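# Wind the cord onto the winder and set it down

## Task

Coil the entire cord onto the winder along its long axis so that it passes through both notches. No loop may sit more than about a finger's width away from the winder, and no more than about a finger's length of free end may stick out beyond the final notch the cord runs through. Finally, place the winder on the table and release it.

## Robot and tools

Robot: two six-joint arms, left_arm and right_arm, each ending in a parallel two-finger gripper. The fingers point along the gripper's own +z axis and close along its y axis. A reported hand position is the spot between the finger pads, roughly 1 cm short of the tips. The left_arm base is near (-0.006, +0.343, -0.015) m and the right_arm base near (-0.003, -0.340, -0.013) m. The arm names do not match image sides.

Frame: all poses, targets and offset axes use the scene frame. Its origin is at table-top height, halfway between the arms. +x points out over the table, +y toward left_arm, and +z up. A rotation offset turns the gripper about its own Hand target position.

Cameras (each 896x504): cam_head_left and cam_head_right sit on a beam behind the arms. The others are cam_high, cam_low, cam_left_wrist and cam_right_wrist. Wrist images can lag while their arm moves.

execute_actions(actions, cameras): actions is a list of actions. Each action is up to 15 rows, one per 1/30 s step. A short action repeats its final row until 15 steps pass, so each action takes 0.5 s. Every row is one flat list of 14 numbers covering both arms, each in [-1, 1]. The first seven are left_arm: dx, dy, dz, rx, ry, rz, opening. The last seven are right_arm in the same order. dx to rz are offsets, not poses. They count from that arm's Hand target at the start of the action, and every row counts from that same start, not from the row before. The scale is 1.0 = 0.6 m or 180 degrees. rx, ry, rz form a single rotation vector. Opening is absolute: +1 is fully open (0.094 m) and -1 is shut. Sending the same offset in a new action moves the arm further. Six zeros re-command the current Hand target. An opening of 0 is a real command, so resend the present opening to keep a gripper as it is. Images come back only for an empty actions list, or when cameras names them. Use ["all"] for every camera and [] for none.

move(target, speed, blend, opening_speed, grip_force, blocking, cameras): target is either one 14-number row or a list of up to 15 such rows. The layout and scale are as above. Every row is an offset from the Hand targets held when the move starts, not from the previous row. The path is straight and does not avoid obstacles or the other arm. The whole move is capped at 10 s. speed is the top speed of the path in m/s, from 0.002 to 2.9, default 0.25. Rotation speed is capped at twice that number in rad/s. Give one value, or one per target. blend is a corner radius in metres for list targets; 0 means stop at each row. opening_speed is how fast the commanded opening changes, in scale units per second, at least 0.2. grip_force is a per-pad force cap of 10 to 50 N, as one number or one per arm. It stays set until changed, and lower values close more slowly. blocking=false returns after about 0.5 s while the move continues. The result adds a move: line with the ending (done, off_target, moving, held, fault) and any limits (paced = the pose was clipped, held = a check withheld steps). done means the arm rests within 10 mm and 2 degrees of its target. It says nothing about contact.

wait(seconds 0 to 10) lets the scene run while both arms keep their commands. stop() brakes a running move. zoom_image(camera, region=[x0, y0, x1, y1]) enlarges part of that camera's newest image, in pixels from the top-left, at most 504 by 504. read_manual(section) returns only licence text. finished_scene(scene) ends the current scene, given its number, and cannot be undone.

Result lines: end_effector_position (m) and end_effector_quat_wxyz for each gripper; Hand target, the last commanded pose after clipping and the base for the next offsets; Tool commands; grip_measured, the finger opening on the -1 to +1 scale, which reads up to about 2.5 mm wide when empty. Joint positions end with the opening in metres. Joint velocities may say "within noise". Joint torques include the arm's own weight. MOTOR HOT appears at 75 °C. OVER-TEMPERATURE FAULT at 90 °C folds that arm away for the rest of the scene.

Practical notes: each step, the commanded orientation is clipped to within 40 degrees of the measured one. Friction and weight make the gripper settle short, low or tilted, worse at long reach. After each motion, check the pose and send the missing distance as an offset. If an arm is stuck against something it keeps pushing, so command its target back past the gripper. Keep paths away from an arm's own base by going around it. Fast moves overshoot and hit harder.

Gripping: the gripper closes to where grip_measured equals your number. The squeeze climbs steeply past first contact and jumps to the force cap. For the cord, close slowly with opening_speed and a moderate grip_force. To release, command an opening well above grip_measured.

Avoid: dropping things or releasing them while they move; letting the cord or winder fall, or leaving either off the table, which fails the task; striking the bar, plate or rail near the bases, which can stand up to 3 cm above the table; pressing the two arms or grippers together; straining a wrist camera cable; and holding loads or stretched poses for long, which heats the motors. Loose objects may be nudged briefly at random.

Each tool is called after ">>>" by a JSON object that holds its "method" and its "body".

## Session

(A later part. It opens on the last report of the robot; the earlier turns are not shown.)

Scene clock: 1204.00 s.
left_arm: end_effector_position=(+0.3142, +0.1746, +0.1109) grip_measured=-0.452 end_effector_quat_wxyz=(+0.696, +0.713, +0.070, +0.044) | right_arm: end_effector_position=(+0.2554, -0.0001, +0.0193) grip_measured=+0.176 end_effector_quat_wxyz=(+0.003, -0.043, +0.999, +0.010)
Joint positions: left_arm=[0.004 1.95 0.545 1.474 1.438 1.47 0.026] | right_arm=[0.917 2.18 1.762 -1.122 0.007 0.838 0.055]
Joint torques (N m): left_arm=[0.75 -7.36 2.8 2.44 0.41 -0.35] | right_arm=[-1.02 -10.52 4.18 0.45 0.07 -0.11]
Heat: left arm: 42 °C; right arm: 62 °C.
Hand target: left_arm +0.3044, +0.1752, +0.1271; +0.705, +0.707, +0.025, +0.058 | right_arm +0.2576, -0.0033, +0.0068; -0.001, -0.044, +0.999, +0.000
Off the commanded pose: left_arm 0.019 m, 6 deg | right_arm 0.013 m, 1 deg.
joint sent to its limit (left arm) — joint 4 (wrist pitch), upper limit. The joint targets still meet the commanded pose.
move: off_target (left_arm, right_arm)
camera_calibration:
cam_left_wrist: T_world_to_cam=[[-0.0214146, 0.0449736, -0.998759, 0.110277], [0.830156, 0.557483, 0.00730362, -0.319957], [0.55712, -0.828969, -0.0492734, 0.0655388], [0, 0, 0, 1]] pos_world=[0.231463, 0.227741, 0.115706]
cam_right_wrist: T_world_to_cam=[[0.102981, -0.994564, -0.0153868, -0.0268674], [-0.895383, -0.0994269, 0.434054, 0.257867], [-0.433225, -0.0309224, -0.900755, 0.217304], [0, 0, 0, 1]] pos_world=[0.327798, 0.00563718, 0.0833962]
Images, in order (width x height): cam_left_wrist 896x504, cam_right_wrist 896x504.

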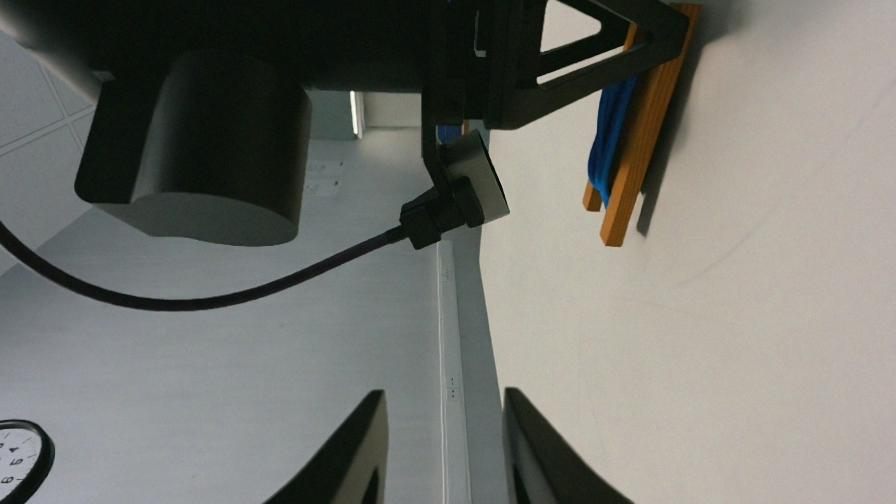

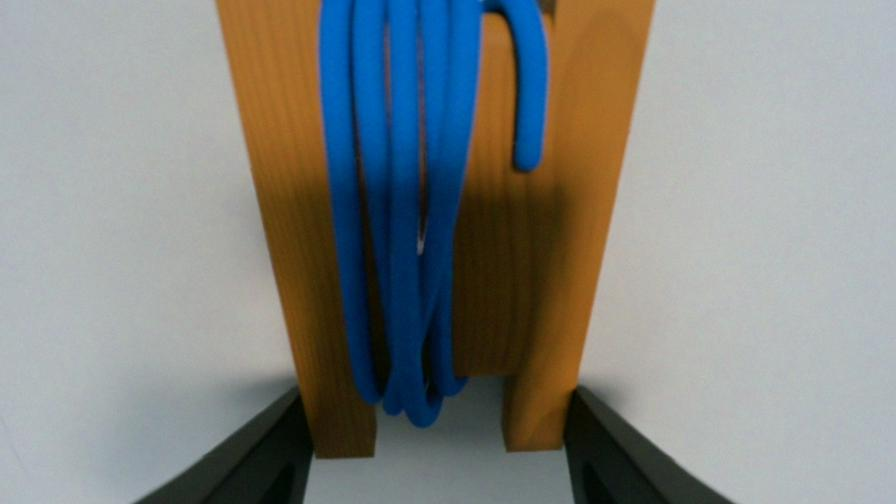

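>>> {"method": "move", "body": {"target": [0,0,0,0,0,0,-0.45,0,0,-0.0085,0,0,0,0.0], "speed": 0.03, "cameras": ["cam_left_wrist","cam_right_wrist"]}}

>>> {"method": "zoom_image", "body": {"camera": "cam_left_wrist", "region": [540, 0, 740, 260]}}

Scene clock: 1213.93 s.
left_arm: end_effector_position=(+0.3142, +0.1746, +0.1109) grip_measured=-0.452 end_effector_quat_wxyz=(+0.696, +0.713, +0.070, +0.044) | right_arm: end_effector_position=(+0.2554, -0.0001, +0.0180) grip_measured=+0.176 end_effector_quat_wxyz=(+0.003, -0.043, +0.999, +0.010)
Joint positions: left_arm=[0.004 1.95 0.545 1.474 1.438 1.47 0.026] | right_arm=[0.917 2.18 1.757 -1.116 0.007 0.838 0.055]
Joint torques (N m): left_arm=[0.66 -7.38 2.78 2.45 0.4 -0.34] | right_arm=[-0.87 -9.83 3.23 0.53 0.13 -0.2]
Heat: left arm: 43 °C; right arm: 62 °C.
Hand target: left_arm +0.3044, +0.1752, +0.1271; +0.705, +0.707, +0.025, +0.058 | right_arm +0.2576, -0.0032, +0.0017; -0.001, -0.044, +0.999, +0.000
Off the commanded pose: left_arm 0.019 m, 6 deg | right_arm 0.017 m, 1 deg.
joint sent to its limit (left arm) — joint 4 (wrist pitch), upper limit. The joint targets still meet the commanded pose.
move: off_target (left_arm, right_arm)
camera_calibration:
cam_left_wrist: T_world_to_cam=[[-0.0214146, 0.0449736, -0.998759, 0.110277], [0.830156, 0.557483, 0.00730362, -0.319957], [0.55712, -0.828969, -0.0492734, 0.0655388], [0, 0, 0, 1]] pos_world=[0.231463, 0.227741, 0.115706]
cam_right_wrist: T_world_to_cam=[[0.103007, -0.994549, -0.0162056, -0.0268279], [-0.895687, -0.0998287, 0.433334, 0.258547], [-0.43259, -0.0301213, -0.901088, 0.216039], [0, 0, 0, 1]] pos_world=[0.327797, 0.0056362, 0.0821981]
Images, in order (width x height): cam_left_wrist 896x504, cam_right_wrist 896x504.

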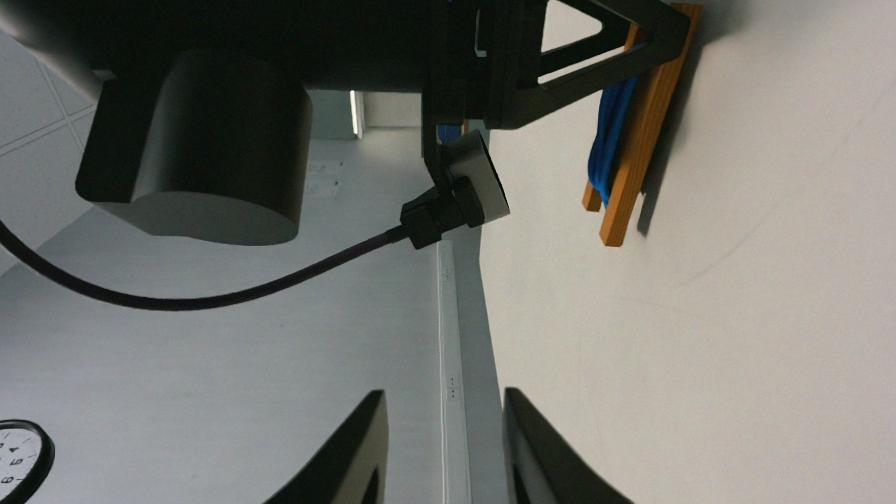

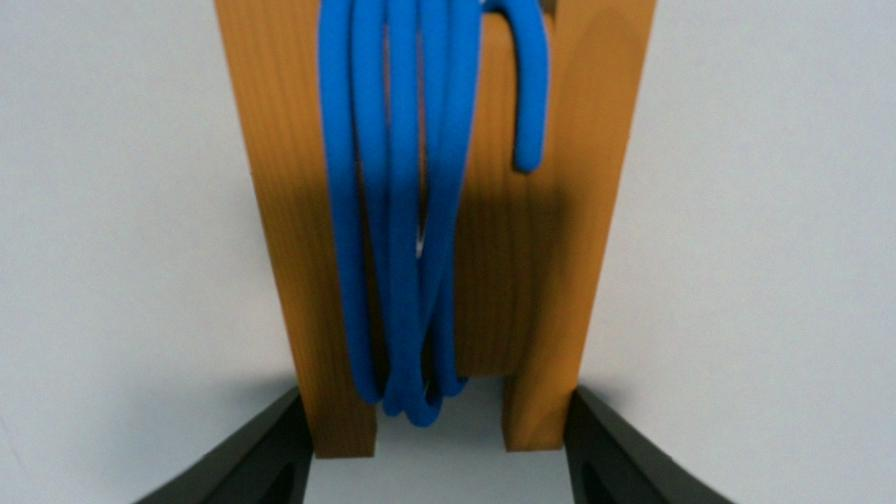

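Scaled by 1.938 from the camera's 896x504 image, which has a finer 1280x720 frame.

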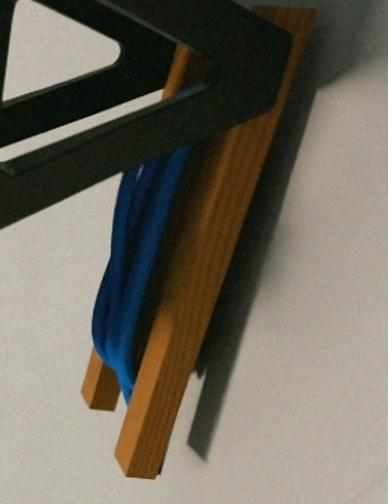

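>>> {"method": "move", "body": {"target": [[0,0,0,0,0,0,-0.45,0,0,0.0165,0,0,0,0.0],[0,0,0,0,0,0,-0.45,0,0,0.0165,0,0,0,0.6],[0,0,0,0,0,0,-0.45,0,0,0.12,0,0,0,0.6]], "speed": [0.03,0.05,0.07], "blend": [0,0,0], "opening_speed": 0.3, "cameras": ["cam_left_wrist","cam_right_wrist"]}}

>>> {"method": "zoom_image", "body": {"camera": "cam_left_wrist", "region": [540, 0, 740, 260]}}

Scene clock: 1229.03 s.
left_arm: end_effector_position=(+0.3142, +0.1746, +0.1109) grip_measured=-0.452 end_effector_quat_wxyz=(+0.696, +0.713, +0.070, +0.044) | right_arm: end_effector_position=(+0.2540, -0.0050, +0.0634) grip_measured=+0.597 end_effector_quat_wxyz=(-0.010, -0.042, +0.999, -0.006)
Joint positions: left_arm=[0.004 1.95 0.545 1.474 1.438 1.47 0.026] | right_arm=[0.914 2.185 1.944 -1.341 0.007 0.838 0.075]
Joint torques (N m): left_arm=[0.7 -7.35 2.8 2.44 0.4 -0.34] | right_arm=[-0.36 -13.86 7.15 0.1 0.1 -0.19]
Heat: left arm: 43 °C; right arm: 63 °C.
Hand target: left_arm +0.3044, +0.1752, +0.1271; +0.705, +0.707, +0.025, +0.058 | right_arm +0.2577, -0.0033, +0.0736; -0.001, -0.044, +0.999, +0.000
Off the commanded pose: left_arm 0.019 m, 6 deg | right_arm 0.011 m, 1 deg.
joint sent to its limit (left arm) — joint 4 (wrist pitch), upper limit. The joint targets still meet the commanded pose.
move: off_target (left_arm, right_arm)
camera_calibration:
cam_left_wrist: T_world_to_cam=[[-0.0214146, 0.0449736, -0.998759, 0.110277], [0.830156, 0.557483, 0.00730362, -0.319957], [0.55712, -0.828969, -0.0492734, 0.0655388], [0, 0, 0, 1]] pos_world=[0.231463, 0.227741, 0.115706]
cam_right_wrist: T_world_to_cam=[[0.100948, -0.994785, 0.0145389, -0.0321804], [-0.884597, -0.0830594, 0.4589, 0.232844], [-0.4553, -0.0591861, -0.888369, 0.260941], [0, 0, 0, 1]] pos_world=[0.328028, 0.00277136, 0.125427]
Images, in order (width x height): cam_left_wrist 896x504, cam_right_wrist 896x504.

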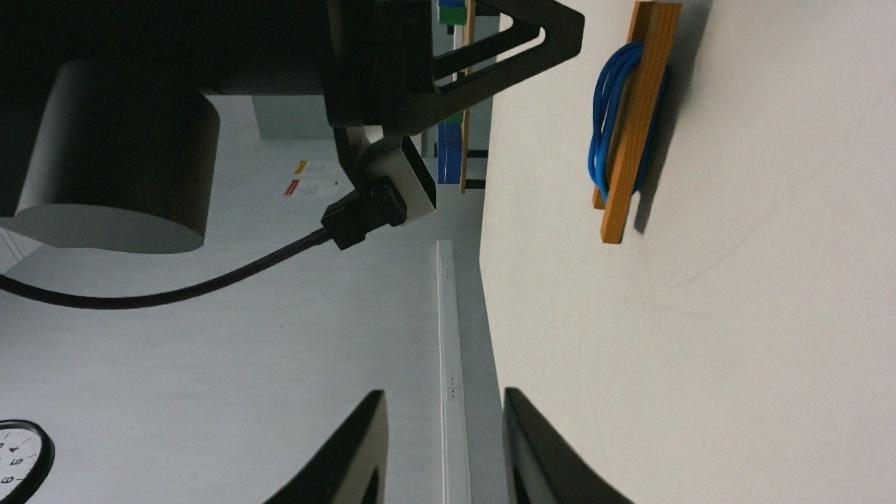

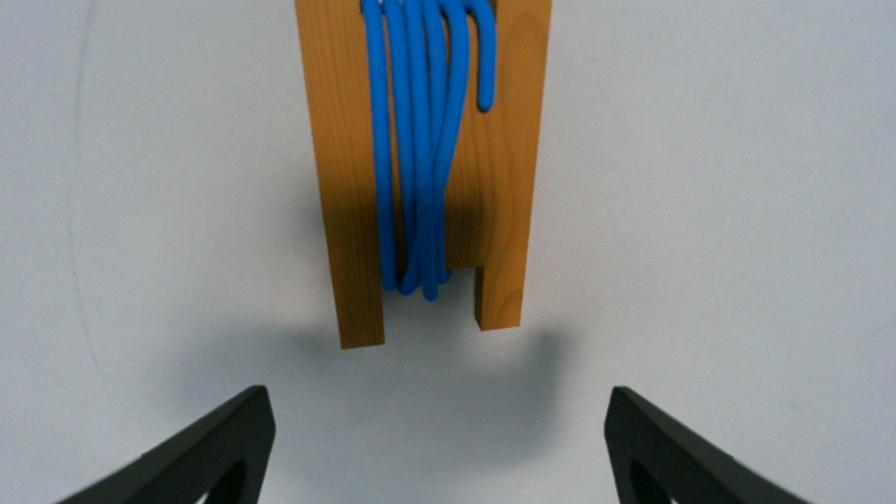

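Scaled by 1.938 from the camera's 896x504 image, which has a finer 1280x720 frame.

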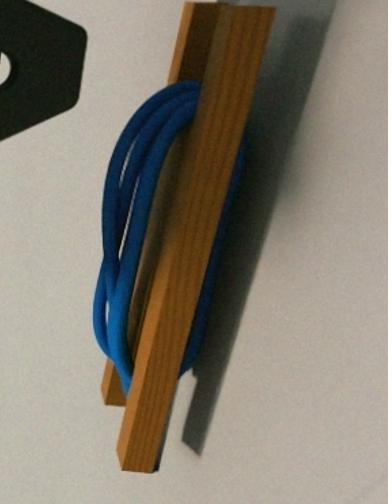

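>>> {"method": "move", "body": {"target": [-0.0107,-0.032,-0.084,0,0,-0.02,-0.45,0,-0.25,0.1,0,0,0,0.6], "speed": 0.2, "cameras": ["cam_left_wrist","cam_low"]}}

>>> {"method": "zoom_image", "body": {"camera": "cam_left_wrist", "region": [500, 20, 680, 320]}}

>>> {"method": "zoom_image", "body": {"camera": "cam_low", "region": [480, 225, 580, 305]}}

Scene clock: 1321.27 s.
left_arm: end_effector_position=(+0.3027, +0.1575, +0.0701) grip_measured=-0.452 end_effector_quat_wxyz=(+0.691, +0.720, +0.062, +0.008) | right_arm: end_effector_position=(+0.2613, -0.1496, +0.1217) grip_measured=+0.597 end_effector_quat_wxyz=(-0.012, -0.039, +0.999, -0.006)
Joint positions: left_arm=[-0.054 2.087 0.545 1.474 1.444 1.568 0.026] | right_arm=[0.626 1.779 1.602 -1.404 0.008 0.556 0.075]
Joint torques (N m): left_arm=[-0.14 -4.55 3.26 2.48 0.41 0.38] | right_arm=[-0.34 -12.89 4.71 0.08 0.08 -0.16]
Heat: left arm: 44 °C; right arm: 81 °C. Fold the right arm in close to its base, or ease its load, before you think long.
Hand target: left_arm +0.2980, +0.1560, +0.0767; +0.706, +0.707, +0.003, +0.036 | right_arm +0.2577, -0.1533, +0.1337; -0.001, -0.044, +0.999, +0.000
Off the commanded pose: left_arm 0.008 m, 8 deg | right_arm 0.013 m, 2 deg.
MOTOR HOT: joint 2 (shoulder) of the right arm reports 81 °C; the controller's stop level is 90 °C. To cool a motor, set the load down, stop pushing, or move to a pose that needs little force.
joint sent to its limit (left arm) — joint 4 (wrist pitch), upper limit. The joint targets still meet the commanded pose.
move: off_target (left_arm, right_arm)
camera_calibration:
cam_left_wrist: T_world_to_cam=[[-0.060009, 0.059726, -0.996409, 0.0791843], [0.863372, 0.504098, -0.0217805, -0.300361], [0.500987, -0.861579, -0.0818161, 0.0801506], [0, 0, 0, 1]] pos_world=[0.223921, 0.215738, 0.0789156]
Images, in order (width x height): cam_low 896x504, cam_left_wrist 896x504.

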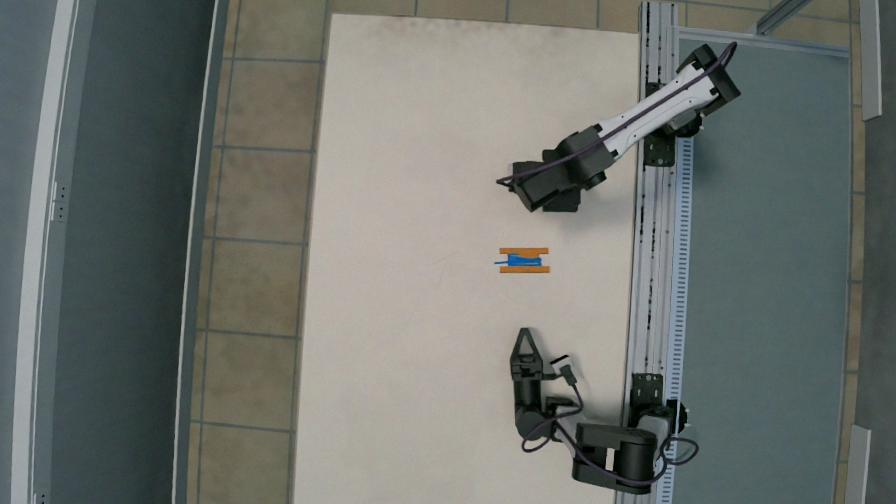

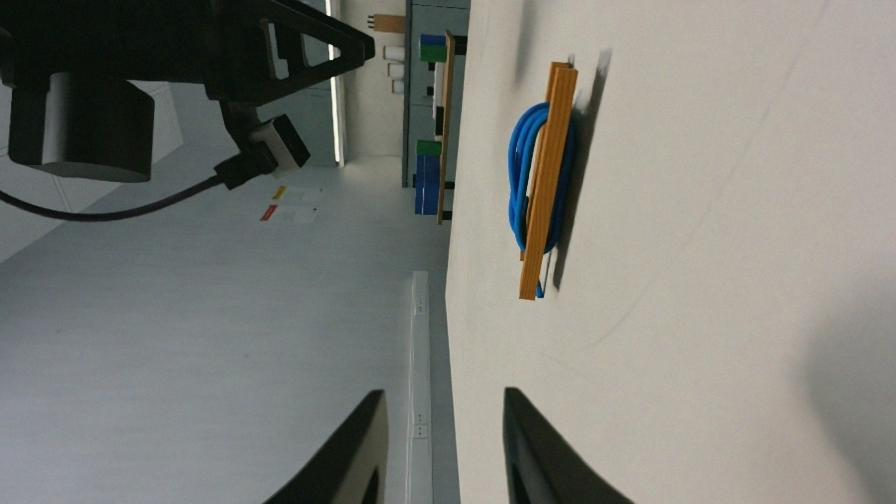

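Scaled by 1.680 from the camera's 896x504 image, which has a finer 1280x720 frame.

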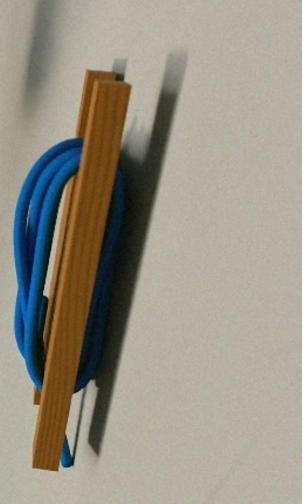

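Scaled by 5.040 from the camera's 896x504 image, which has a finer 1280x720 frame.

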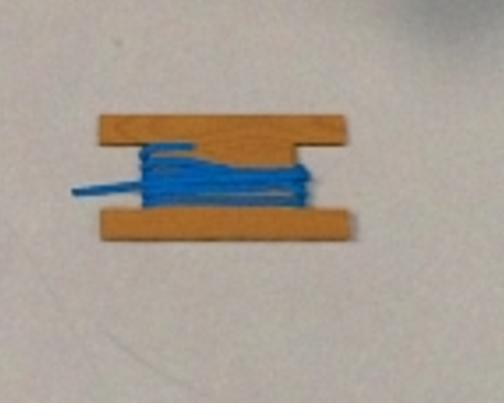

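>>> {"method": "move", "body": {"target": [0,0,0,0,0,0,-0.45,-0.146,-0.2445,-0.073,0,0,0,0.6], "speed": 0.2, "cameras": []}}

Scene clock: 1337.47 s.
left_arm: end_effector_position=(+0.3027, +0.1575, +0.0701) grip_measured=-0.452 end_effector_quat_wxyz=(+0.691, +0.720, +0.062, +0.008) | right_arm: end_effector_position=(+0.1672, -0.3004, +0.0879) grip_measured=+0.597 end_effector_quat_wxyz=(-0.016, -0.042, +0.999, -0.005)
Joint positions: left_arm=[-0.054 2.087 0.545 1.474 1.444 1.568 0.026] | right_arm=[0.233 1.2 0.93 -1.316 0.009 0.159 0.075]
Joint torques (N m): left_arm=[-0.1 -4.56 3.25 2.48 0.41 0.37] | right_arm=[-1.2 -5.12 4.6 0.37 -0.07 -0.19]
Heat: left arm: 45 °C; right arm: 78 °C. Fold the right arm in close to its base, or ease its load, before you think long.
Hand target: left_arm +0.2980, +0.1560, +0.0767; +0.706, +0.707, +0.003, +0.036 | right_arm +0.1701, -0.3000, +0.0899; -0.001, -0.044, +0.999, +0.000
Off the commanded pose: left_arm 0.008 m, 8 deg | right_arm 0.004 m, 2 deg.
MOTOR HOT: still on. Joint 2 (shoulder) of the right arm reports 78 °C.
joint sent to its limit (left arm) — joint 4 (wrist pitch), upper limit. The joint targets still meet the commanded pose.
move: off_target (left_arm)
No camera images: "cameras" was empty.

>>> {"method": "move", "body": {"target": [[0.02,0.0733,0.1555,-0.0142,0.5147,-0.0135,-0.45,0,0,0,0,0,0,0.6],[0.1167,-0.2525,0.0222,-0.1715,0.628,0.6222,-0.45,0,0,0,0,0,0,0.6]], "speed": [0.35,0.35], "blend": [0.02,0], "cameras": ["cam_left_wrist","cam_low"]}}

Scene clock: 1445.57 s.
left_arm: end_effector_position=(+0.3621, +0.0043, +0.0870) grip_measured=-0.452 end_effector_quat_wxyz=(+0.208, +0.011, +0.978, -0.006) | right_arm: end_effector_position=(+0.1673, -0.3004, +0.0879) grip_measured=+0.597 end_effector_quat_wxyz=(-0.016, -0.042, +0.999, -0.005)
Joint positions: left_arm=[-0.859 2.147 1.944 -1.036 -0.278 -0.774 0.026] | right_arm=[0.233 1.2 0.93 -1.315 0.009 0.159 0.075]
Joint torques (N m): left_arm=[0.2 -7.56 8.28 0.92 -0.54 -0.17] | right_arm=[-1.09 -5.09 4.51 0.39 -0.06 -0.15]
Heat: left arm: 45 °C; right arm: 52 °C.
Hand target: left_arm +0.3679, +0.0046, +0.0899; +0.216, +0.001, +0.976, +0.000 | right_arm +0.1701, -0.3000, +0.0899; -0.001, -0.044, +0.999, +0.000
Off the commanded pose: left_arm 0.007 m, 2 deg | right_arm 0.003 m, 2 deg.
MOTOR HOT: cleared for the motors of the right arm.
move: done
camera_calibration:
cam_left_wrist: T_world_to_cam=[[-0.0504413, -0.998553, 0.0186416, 0.0215696], [-0.998653, 0.0506563, 0.0112476, 0.399367], [-0.0121756, -0.0180491, -0.999763, 0.181941], [0, 0, 0, 1]] pos_world=[0.402132, 0.00459182, 0.177004]
Images, in order (width x height): cam_low 896x504, cam_left_wrist 896x504.

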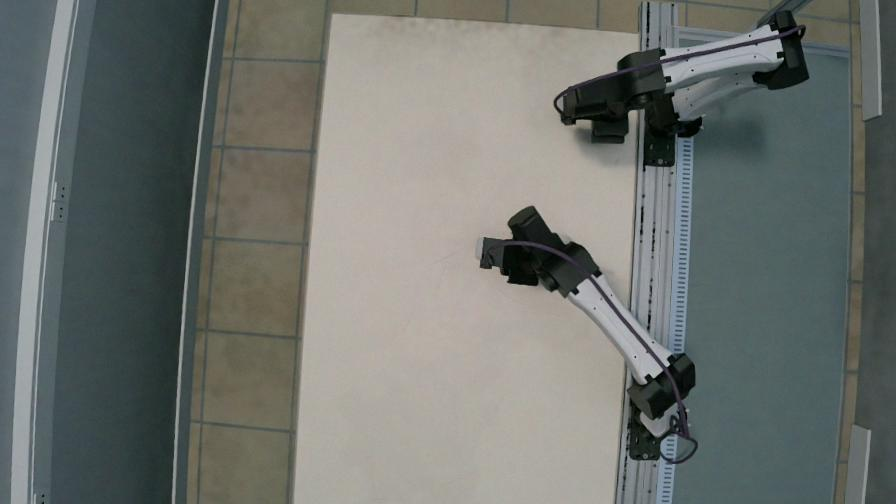

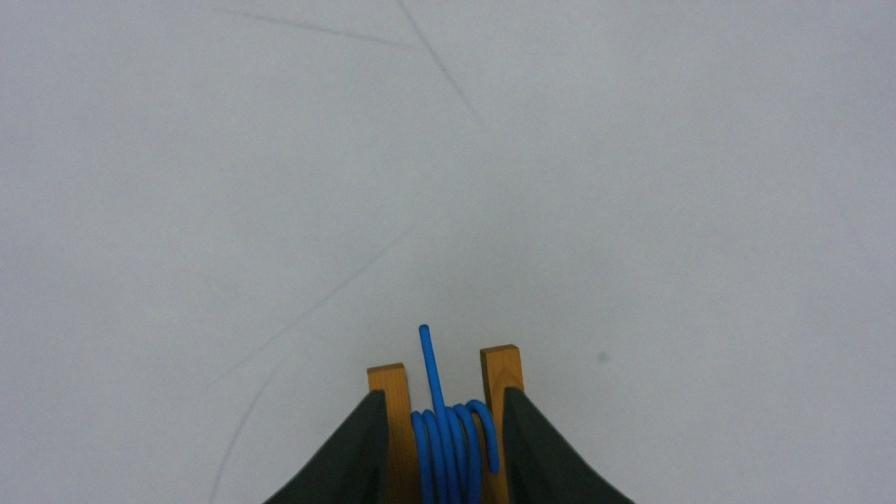

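>>> {"method": "execute_actions", "body": {"actions": [], "cameras": ["cam_left_wrist", "cam_low"]}}

Scene clock: 1461.60 s.
left_arm: end_effector_position=(+0.3620, +0.0043, +0.0870) grip_measured=-0.452 end_effector_quat_wxyz=(+0.208, +0.010, +0.978, -0.006) | right_arm: end_effector_position=(+0.1673, -0.3004, +0.0879) grip_measured=+0.597 end_effector_quat_wxyz=(-0.016, -0.042, +0.999, -0.005)
Joint positions: left_arm=[-0.859 2.147 1.944 -1.037 -0.278 -0.774 0.026] | right_arm=[0.233 1.2 0.93 -1.315 0.009 0.159 0.075]
Joint velocities: within noise
Joint torques (N m): left_arm=[0.17 -7.56 8.23 0.91 -0.54 -0.16] | right_arm=[-1.11 -5.08 4.75 0.39 0.01 -0.27]
Heat: left arm: 43 °C; right arm: 51 °C.
Hand target: left_arm +0.3679, +0.0046, +0.0899; +0.216, +0.000, +0.976, +0.000 | right_arm +0.1701, -0.3000, +0.0899; -0.001, -0.044, +0.999, +0.000
Tool commands: left_gripper/opening=-0.45 right_gripper/opening=+0.6
Off the commanded pose: left_arm 0.007 m, 2 deg | right_arm 0.003 m, 2 deg.
camera_calibration:
cam_left_wrist: T_world_to_cam=[[-0.0500352, -0.998575, 0.0185515, 0.0215191], [-0.99867, 0.0502546, 0.0115573, 0.399217], [-0.0124731, -0.0179485, -0.999761, 0.181961], [0, 0, 0, 1]] pos_world=[0.402032, 0.00469189, 0.176904]
Images, in order (width x height): cam_low 896x504, cam_left_wrist 896x504.

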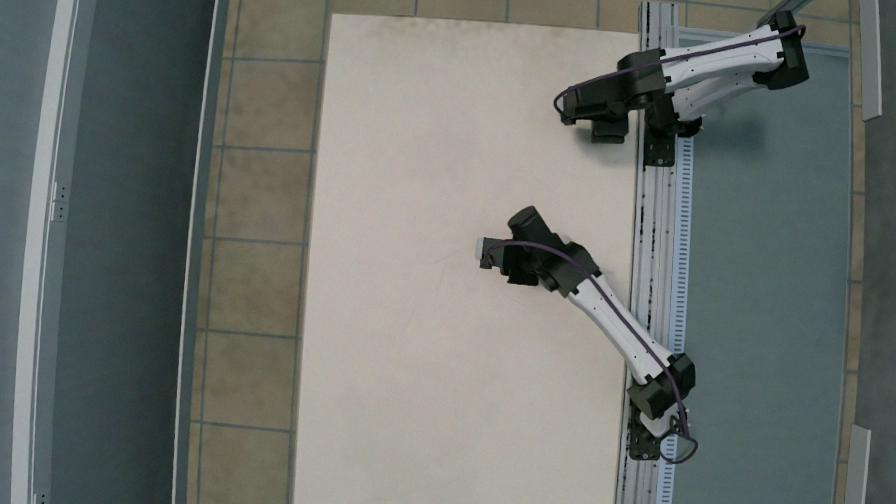

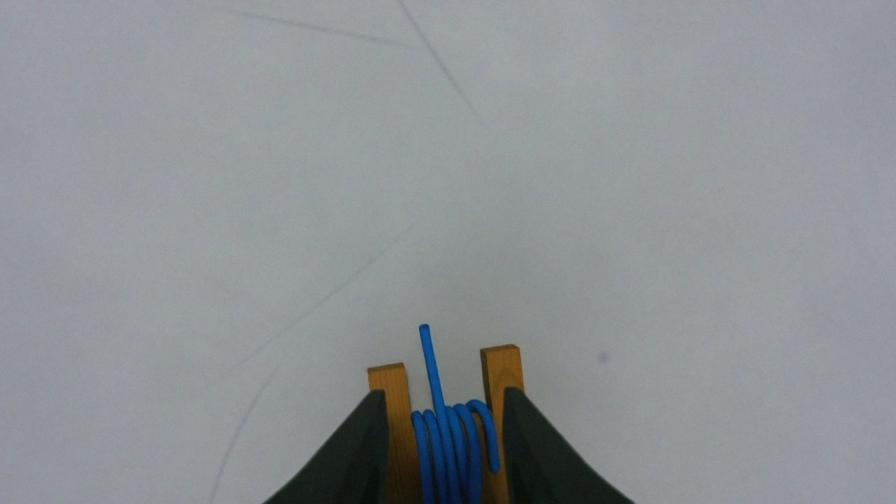

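>>> {"method": "zoom_image", "body": {"camera": "cam_left_wrist", "region": [350, 310, 540, 504]}}

>>> {"method": "execute_actions", "body": {"actions": [], "cameras": ["cam_high", "cam_head_left", "cam_head_right"]}}

Scaled by 2.598 from the camera's 896x504 image, which has a finer 1280x720 frame.

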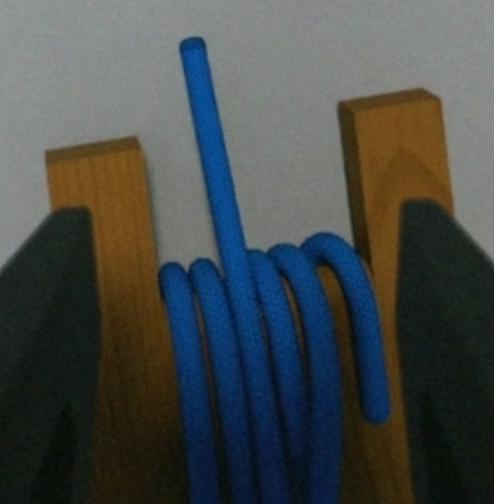

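Scene clock: 1492.10 s.
left_arm: end_effector_position=(+0.3620, +0.0043, +0.0870) grip_measured=-0.452 end_effector_quat_wxyz=(+0.208, +0.010, +0.978, -0.006) | right_arm: end_effector_position=(+0.1673, -0.3004, +0.0879) grip_measured=+0.597 end_effector_quat_wxyz=(-0.016, -0.042, +0.999, -0.005)
Joint positions: left_arm=[-0.859 2.147 1.944 -1.037 -0.278 -0.774 0.026] | right_arm=[0.233 1.2 0.93 -1.315 0.009 0.159 0.075]
Joint velocities: within noise
Joint torques (N m): left_arm=[0.2 -7.56 8.21 0.92 -0.53 -0.16] | right_arm=[-0.94 -5.03 4.68 0.39 -0.04 -0.2]
Heat: left arm: 42 °C; right arm: 50 °C.
Hand target: left_arm +0.3679, +0.0046, +0.0899; +0.216, +0.000, +0.976, +0.000 | right_arm +0.1701, -0.3000, +0.0899; -0.001, -0.044, +0.999, +0.000
Tool commands: left_gripper/opening=-0.45 right_gripper/opening=+0.6
Off the commanded pose: left_arm 0.007 m, 2 deg | right_arm 0.003 m, 2 deg.
Images, in order (width x height): cam_head_left 896x504, cam_head_right 896x504, cam_high 896x504.

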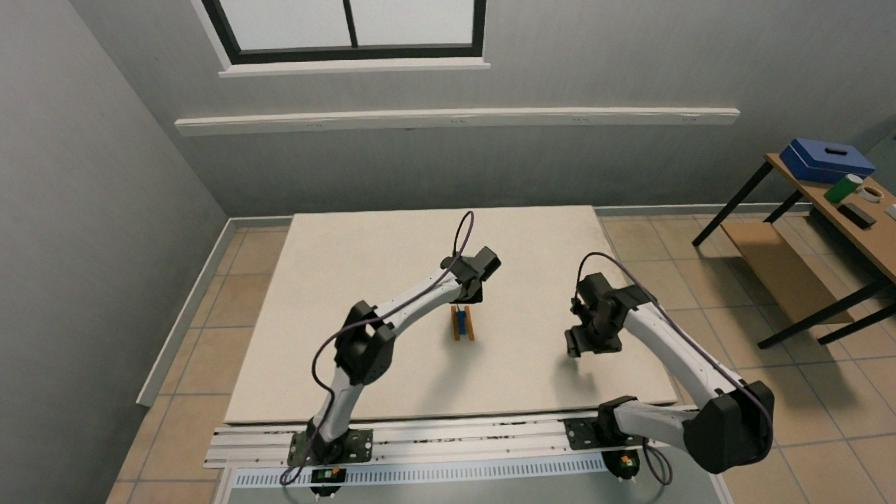

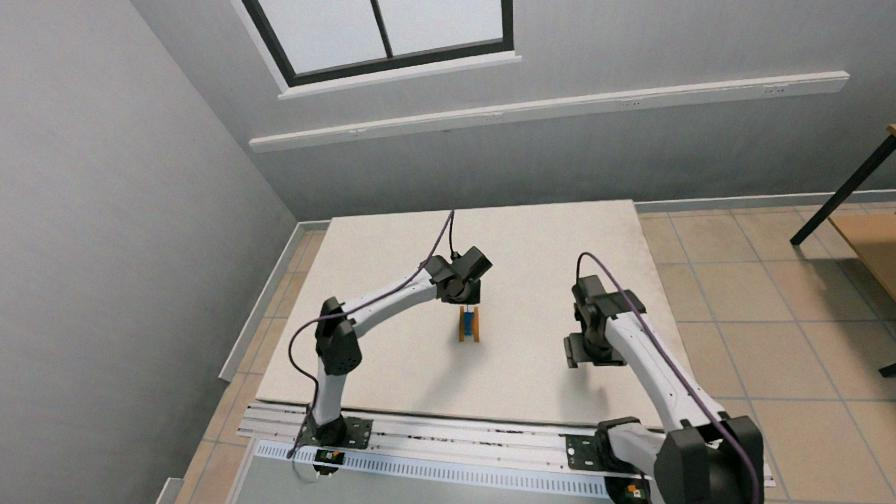

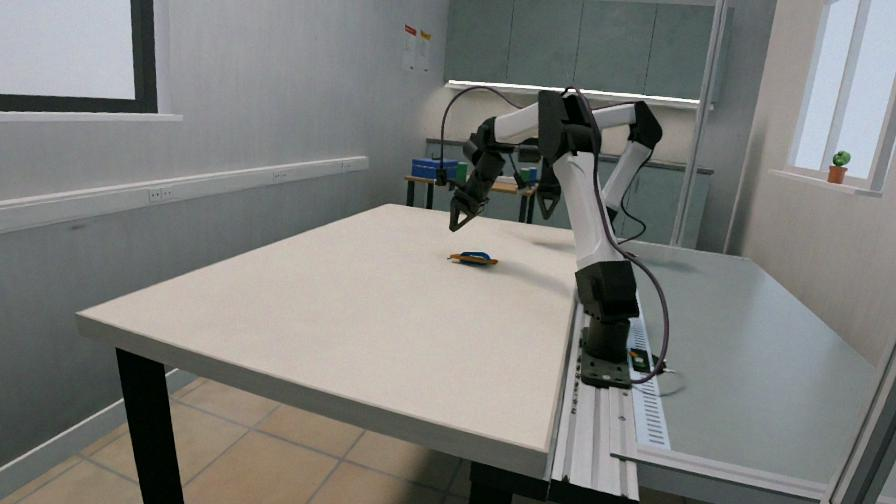

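>>> {"method": "zoom_image", "body": {"camera": "cam_high", "region": [430, 235, 510, 280]}}

>>> {"method": "zoom_image", "body": {"camera": "cam_head_left", "region": [430, 290, 500, 350]}}

Scaled by 6.300 from the camera's 896x504 image, which has a finer 1280x720 frame.

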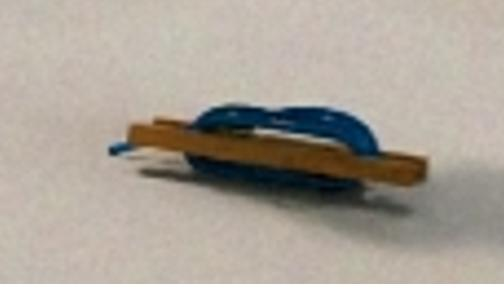

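Scaled by 7.200 from the camera's 896x504 image, which has a finer 1280x720 frame.

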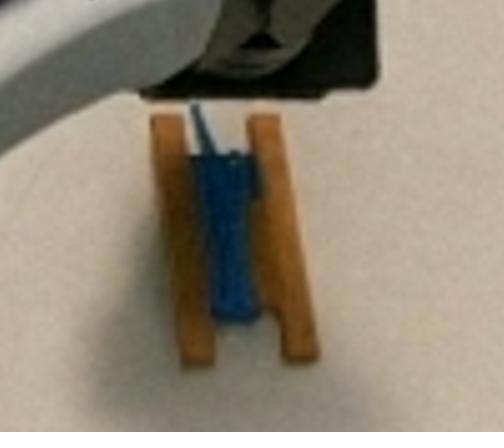

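>>> {"method": "move", "body": {"target": [0.0117, 0.012, -0.07, 0, 0, 0, -0.45, 0, 0, 0, 0, 0, 0, 0.6], "speed": 0.08, "cameras": ["cam_left_wrist", "cam_high"]}}

Scene clock: 1519.27 s.
left_arm: end_effector_position=(+0.3675, +0.0105, +0.0518) grip_measured=-0.452 end_effector_quat_wxyz=(+0.207, +0.003, +0.978, -0.003) | right_arm: end_effector_position=(+0.1673, -0.3004, +0.0879) grip_measured=+0.597 end_effector_quat_wxyz=(-0.016, -0.042, +0.999, -0.005)
Joint positions: left_arm=[-0.844 2.159 1.824 -0.908 -0.278 -0.774 0.026] | right_arm=[0.233 1.2 0.93 -1.315 0.009 0.159 0.075]
Joint torques (N m): left_arm=[0.72 -7.9 5.57 1.35 -0.46 0.05] | right_arm=[-0.81 -4.94 4.86 0.34 -0.04 -0.19]
Heat: left arm: 43 °C; right arm: 50 °C.
Hand target: left_arm +0.3750, +0.0117, +0.0480; +0.217, +0.000, +0.976, +0.000 | right_arm +0.1701, -0.3000, +0.0899; -0.001, -0.044, +0.999, +0.000
Off the commanded pose: left_arm 0.009 m, 1 deg | right_arm 0.004 m, 2 deg.
move: done
camera_calibration:
cam_left_wrist: T_world_to_cam=[[-0.0347519, -0.999265, 0.016197, 0.0230617], [-0.999301, 0.0349675, 0.0132243, 0.405163], [-0.0137809, -0.0157261, -0.999781, 0.147371], [0, 0, 0, 1]] pos_world=[0.407712, 0.0111948, 0.141607]
Images, in order (width x height): cam_high 896x504, cam_left_wrist 896x504.

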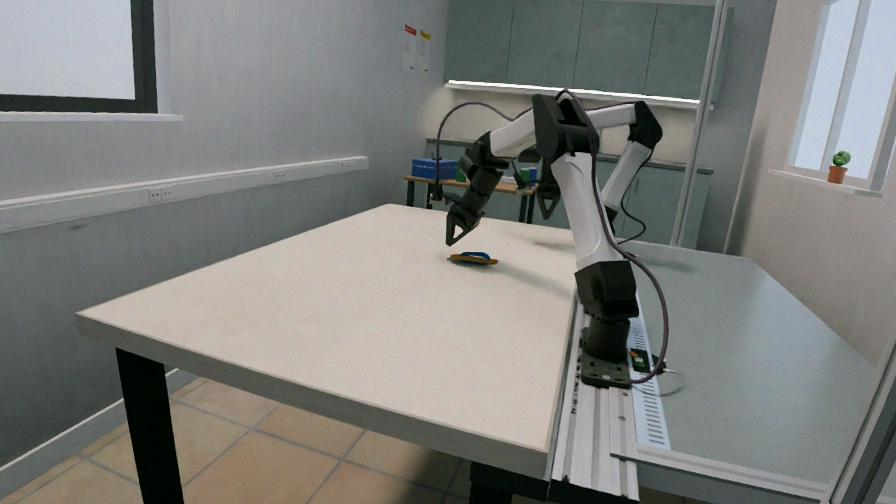

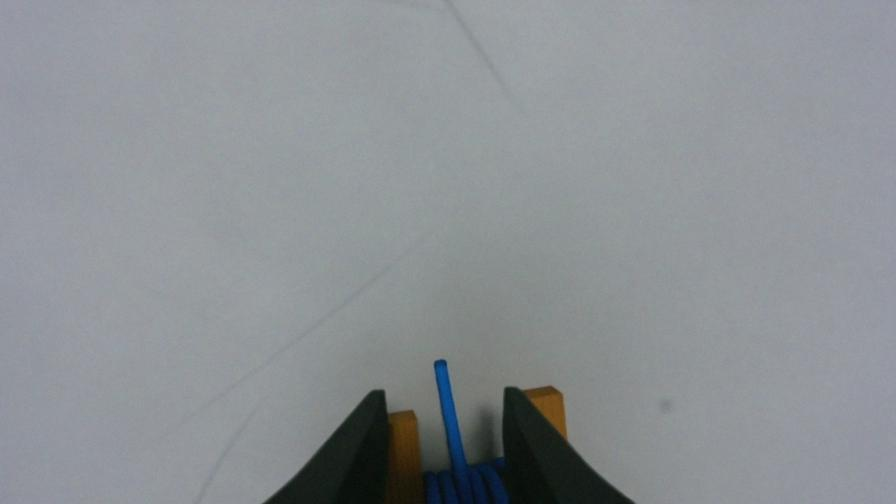

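>>> {"method": "move", "body": {"target": [[-0.02, 0, 0.1033, 0, 0.03, 0, -0.45, 0, 0, 0, 0, 0, 0, 0.6], [-0.185, -0.0145, 0.1117, 0, 0.1389, 0, 0.6, 0, 0, 0, 0, 0, 0, 0.6]], "blend": [0.03, 0], "speed": 0.15, "cameras": ["cam_left_wrist"]}}

Scene clock: 1684.57 s.
left_arm: end_effector_position=(+0.2652, +0.0051, +0.1137) grip_measured=+0.598 end_effector_quat_wxyz=(+0.006, +0.007, +1.000, +0.000) | right_arm: end_effector_position=(+0.1673, -0.3004, +0.0879) grip_measured=+0.597 end_effector_quat_wxyz=(-0.016, -0.042, +0.999, -0.005)
Joint positions: left_arm=[-0.911 2.196 2.205 -1.541 0.006 -0.873 0.075] | right_arm=[0.233 1.2 0.93 -1.315 0.009 0.159 0.075]
Joint torques (N m): left_arm=[-0.02 -7.38 7.47 0.2 -0.01 -0.15] | right_arm=[-0.99 -4.96 4.63 0.35 -0.07 -0.19]
Heat: left arm: 47 °C; right arm: 45 °C.
Hand target: left_arm +0.2641, +0.0031, +0.1150; +0.000, +0.000, +1.000, +0.000 | right_arm +0.1701, -0.3000, +0.0899; -0.001, -0.044, +0.999, +0.000
Off the commanded pose: left_arm 0.003 m, 1 deg | right_arm 0.004 m, 2 deg.
move: done
camera_calibration:
cam_left_wrist: T_world_to_cam=[[-0.0347719, -0.999191, 0.0202126, 0.012574], [-0.912968, 0.0399857, 0.406067, 0.234635], [-0.406547, -0.00433375, -0.91362, 0.302149], [0, 0, 0, 1]] pos_world=[0.337489, 0.00449124, 0.180517]
Images, in order (width x height): cam_left_wrist 896x504.

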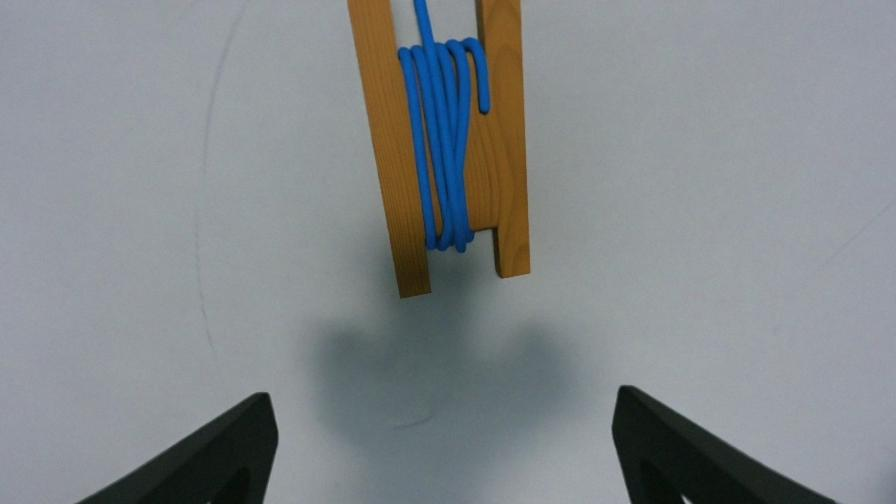

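>>> {"method": "move", "body": {"target": [-0.0135, -0.0152, -0.0883, 0.072, 0, 0.022, 0.6, 0, 0, 0, 0, 0, 0, 0.6], "speed": 0.12, "cameras": ["cam_left_wrist"]}}

Scene clock: 1747.27 s.
left_arm: end_effector_position=(+0.2529, -0.0070, +0.0596) grip_measured=+0.598 end_effector_quat_wxyz=(+0.007, -0.026, +0.996, +0.082) | right_arm: end_effector_position=(+0.1673, -0.3004, +0.0879) grip_measured=+0.597 end_effector_quat_wxyz=(-0.016, -0.042, +0.999, -0.005)
Joint positions: left_arm=[-0.99 2.353 2.246 -1.561 -0.088 -1.024 0.075] | right_arm=[0.233 1.2 0.93 -1.315 0.009 0.159 0.075]
Joint torques (N m): left_arm=[-0.06 -8.31 7.39 -0.14 -0.42 -0.15] | right_arm=[-1.17 -5.14 4.42 0.37 -0.09 -0.22]
Heat: left arm: 46 °C; right arm: 44 °C.
Hand target: left_arm +0.2560, -0.0061, +0.0621; +0.000, -0.034, +0.993, +0.113 | right_arm +0.1701, -0.3000, +0.0899; -0.001, -0.044, +0.999, +0.000
Off the commanded pose: left_arm 0.004 m, 4 deg | right_arm 0.004 m, 2 deg.
joint sent to its limit (left arm) — joint 4 (wrist pitch), lower limit. The joint targets are off in orientation, not in position.
move: off_target (left_arm)
camera_calibration:
cam_left_wrist: T_world_to_cam=[[0.0326301, -0.989297, -0.14222, -0.00607144], [-0.912525, -0.0875358, 0.399544, 0.245217], [-0.407717, 0.116742, -0.905615, 0.248302], [0, 0, 0, 1]] pos_world=[0.325201, -0.0135285, 0.126028]
Images, in order (width x height): cam_left_wrist 896x504.

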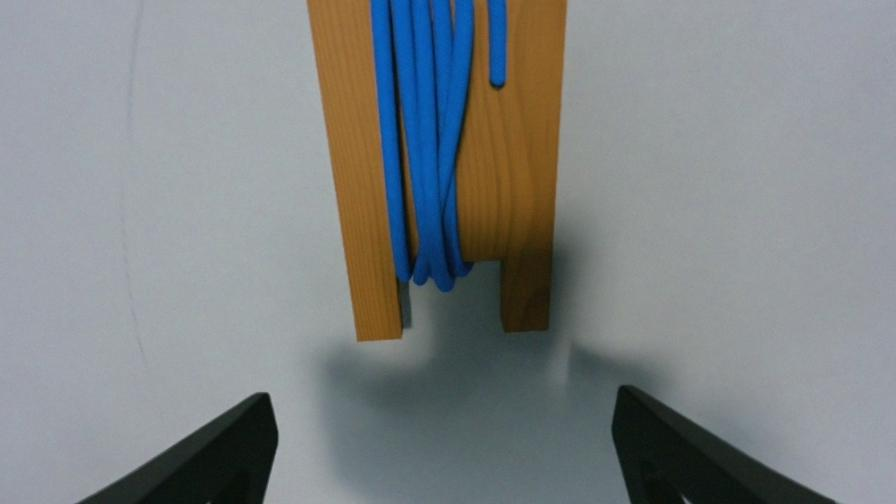

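>>> {"method": "move", "body": {"target": [0.0065, 0.0067, -0.0668, 0, 0, 0, 0.45, 0, 0, 0, 0, 0, 0, 0.6], "speed": 0.06, "cameras": ["cam_left_wrist"]}}

Scene clock: 1779.63 s.
left_arm: end_effector_position=(+0.2522, -0.0050, +0.0282) grip_measured=+0.452 end_effector_quat_wxyz=(-0.008, -0.025, +0.994, +0.107) | right_arm: end_effector_position=(+0.1673, -0.3004, +0.0879) grip_measured=+0.597 end_effector_quat_wxyz=(-0.016, -0.042, +0.999, -0.005)
Joint positions: left_arm=[-0.99 2.415 2.223 -1.534 -0.089 -1.024 0.068] | right_arm=[0.233 1.2 0.93 -1.315 0.009 0.159 0.075]
Joint torques (N m): left_arm=[1.02 -8.5 4.83 0.13 -0.42 -0.13] | right_arm=[-1.01 -5.11 4.79 0.34 -0.05 -0.22]
Heat: left arm: 48 °C; right arm: 43 °C.
Hand target: left_arm +0.2599, -0.0021, +0.0219; +0.000, -0.034, +0.993, +0.113 | right_arm +0.1701, -0.3000, +0.0899; -0.001, -0.044, +0.999, +0.000
Off the commanded pose: left_arm 0.010 m, 2 deg | right_arm 0.004 m, 2 deg.
move: done
camera_calibration:
cam_left_wrist: T_world_to_cam=[[0.0286305, -0.981194, -0.190889, -0.00608652], [-0.899263, -0.108669, 0.423694, 0.253289], [-0.43647, 0.159529, -0.885463, 0.226278], [0, 0, 0, 1]] pos_world=[0.326711, -0.0145454, 0.0918821]
Images, in order (width x height): cam_left_wrist 896x504.

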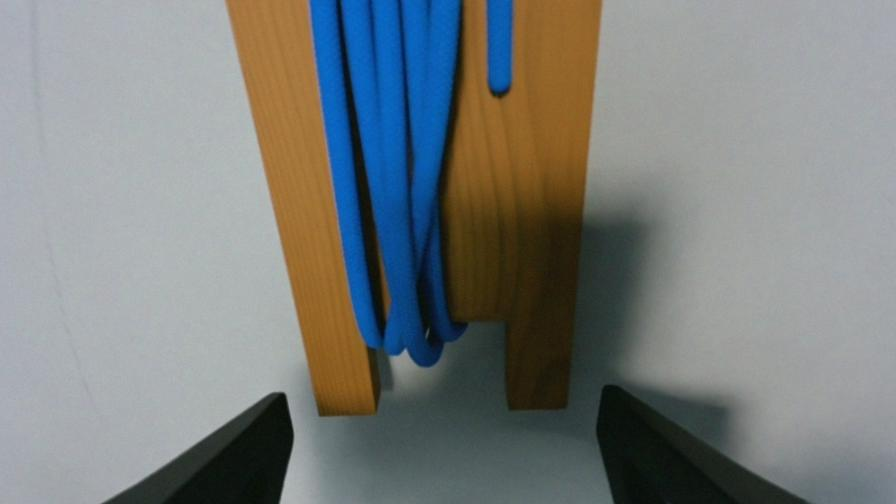

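>>> {"method": "move", "body": {"target": [0.0092, 0.0033, -0.0117, 0, 0, 0, 0.45, 0, 0, 0, 0, 0, 0, 0.6], "speed": 0.05, "cameras": ["cam_left_wrist"]}}

Scene clock: 1789.87 s.
left_arm: end_effector_position=(+0.2590, -0.0029, +0.0224) grip_measured=+0.452 end_effector_quat_wxyz=(-0.007, -0.033, +0.994, +0.105) | right_arm: end_effector_position=(+0.1673, -0.3004, +0.0879) grip_measured=+0.597 end_effector_quat_wxyz=(-0.016, -0.042, +0.999, -0.005)
Joint positions: left_arm=[-0.976 2.422 2.214 -1.513 -0.091 -1.024 0.068] | right_arm=[0.233 1.2 0.93 -1.315 0.009 0.159 0.075]
Joint torques (N m): left_arm=[0.76 -8.38 4.68 0.13 -0.42 0.01] | right_arm=[-1.13 -5.01 4.64 0.38 -0.09 -0.2]
Heat: left arm: 48 °C; right arm: 43 °C.
Hand target: left_arm +0.2653, -0.0001, +0.0149; +0.000, -0.034, +0.993, +0.113 | right_arm +0.1701, -0.3000, +0.0899; -0.001, -0.044, +0.999, +0.000
Off the commanded pose: left_arm 0.010 m, 1 deg | right_arm 0.004 m, 2 deg.
move: done
camera_calibration:
cam_left_wrist: T_world_to_cam=[[0.0434252, -0.981225, -0.187915, -0.00924861], [-0.899727, -0.120173, 0.419584, 0.262145], [-0.434288, 0.150851, -0.888053, 0.223195], [0, 0, 0, 1]] pos_world=[0.333191, -0.0112415, 0.0864795]
Images, in order (width x height): cam_left_wrist 896x504.

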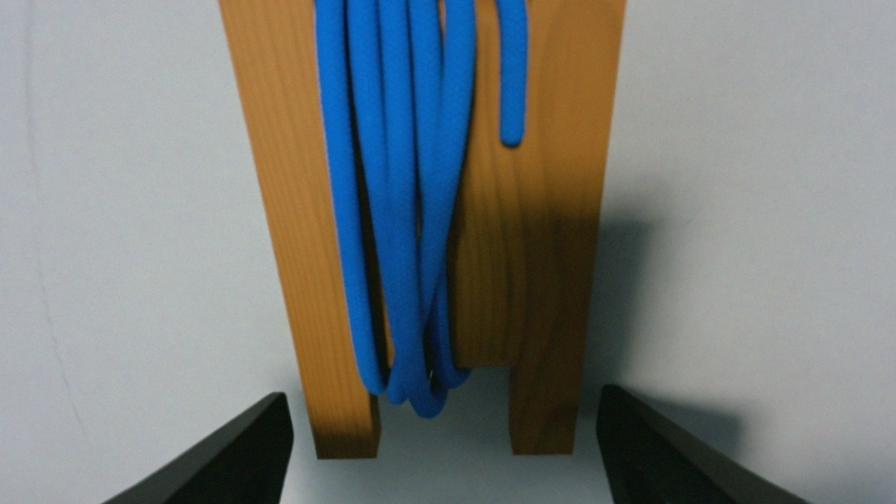

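>>> {"method": "move", "body": {"target": [0, 0.0012, -0.0058, 0, 0, 0, 0.45, 0, 0, 0, 0, 0, 0, 0.6], "speed": 0.04}}

Scene clock: 1797.60 s.
left_arm: end_effector_position=(+0.2593, -0.0032, +0.0208) grip_measured=+0.452 end_effector_quat_wxyz=(-0.006, -0.033, +0.994, +0.104) | right_arm: end_effector_position=(+0.1673, -0.3004, +0.0879) grip_measured=+0.597 end_effector_quat_wxyz=(-0.016, -0.042, +0.999, -0.005)
Joint positions: left_arm=[-0.976 2.422 2.208 -1.505 -0.091 -1.024 0.068] | right_arm=[0.233 1.2 0.93 -1.315 0.009 0.159 0.075]
Joint torques (N m): left_arm=[0.83 -8.54 3.77 0.23 -0.42 0.01] | right_arm=[-0.94 -4.74 4.57 0.37 -0.08 -0.13]
Heat: left arm: 48 °C; right arm: 43 °C.
Hand target: left_arm +0.2653, +0.0006, +0.0115; +0.000, -0.034, +0.993, +0.113 | right_arm +0.1701, -0.3000, +0.0899; -0.001, -0.044, +0.999, +0.000
Off the commanded pose: left_arm 0.012 m, 1 deg | right_arm 0.004 m, 2 deg.
move: off_target (left_arm)

>>> {"method": "move", "body": {"target": [0, 0, -0.005, 0, 0, 0, 0.45, 0, 0, 0, 0, 0, 0, 0.6], "speed": 0.04, "cameras": ["cam_left_wrist"]}}

Scene clock: 1805.27 s.
left_arm: end_effector_position=(+0.2592, -0.0031, +0.0203) grip_measured=+0.452 end_effector_quat_wxyz=(-0.006, -0.033, +0.994, +0.105) | right_arm: end_effector_position=(+0.1673, -0.3004, +0.0879) grip_measured=+0.597 end_effector_quat_wxyz=(-0.016, -0.042, +0.999, -0.005)
Joint positions: left_arm=[-0.976 2.422 2.205 -1.503 -0.091 -1.024 0.068] | right_arm=[0.233 1.2 0.93 -1.315 0.009 0.159 0.075]
Joint torques (N m): left_arm=[0.83 -8.47 3.1 0.32 -0.42 0.02] | right_arm=[-0.98 -5.14 4.78 0.34 -0.13 -0.2]
Heat: left arm: 48 °C; right arm: 43 °C.
Hand target: left_arm +0.2653, +0.0006, +0.0085; +0.000, -0.034, +0.993, +0.113 | right_arm +0.1701, -0.3000, +0.0899; -0.001, -0.044, +0.999, +0.000
Off the commanded pose: left_arm 0.014 m, 1 deg | right_arm 0.004 m, 2 deg.
move: off_target (left_arm)
camera_calibration:
cam_left_wrist: T_world_to_cam=[[0.0435014, -0.981365, -0.187163, -0.00991973], [-0.900148, -0.119772, 0.418793, 0.263352], [-0.433406, 0.150256, -0.888585, 0.221279], [0, 0, 0, 1]] pos_world=[0.333391, -0.0114413, 0.0844788]
Images, in order (width x height): cam_left_wrist 896x504.

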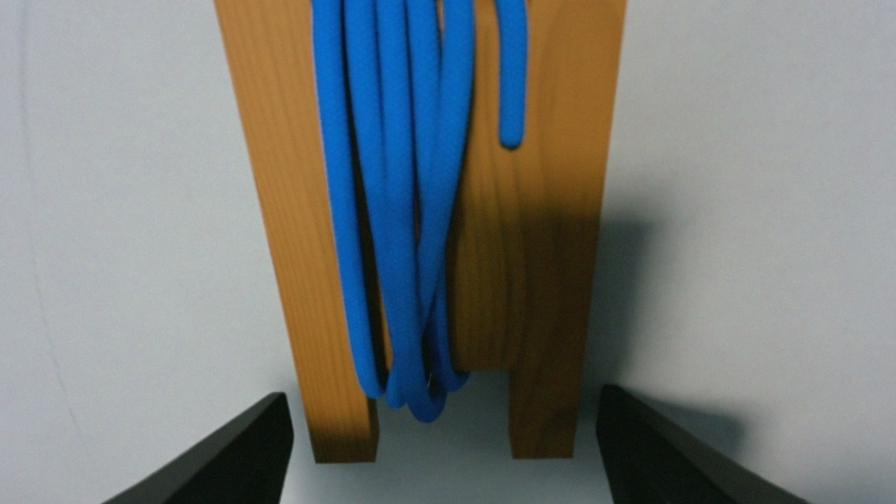

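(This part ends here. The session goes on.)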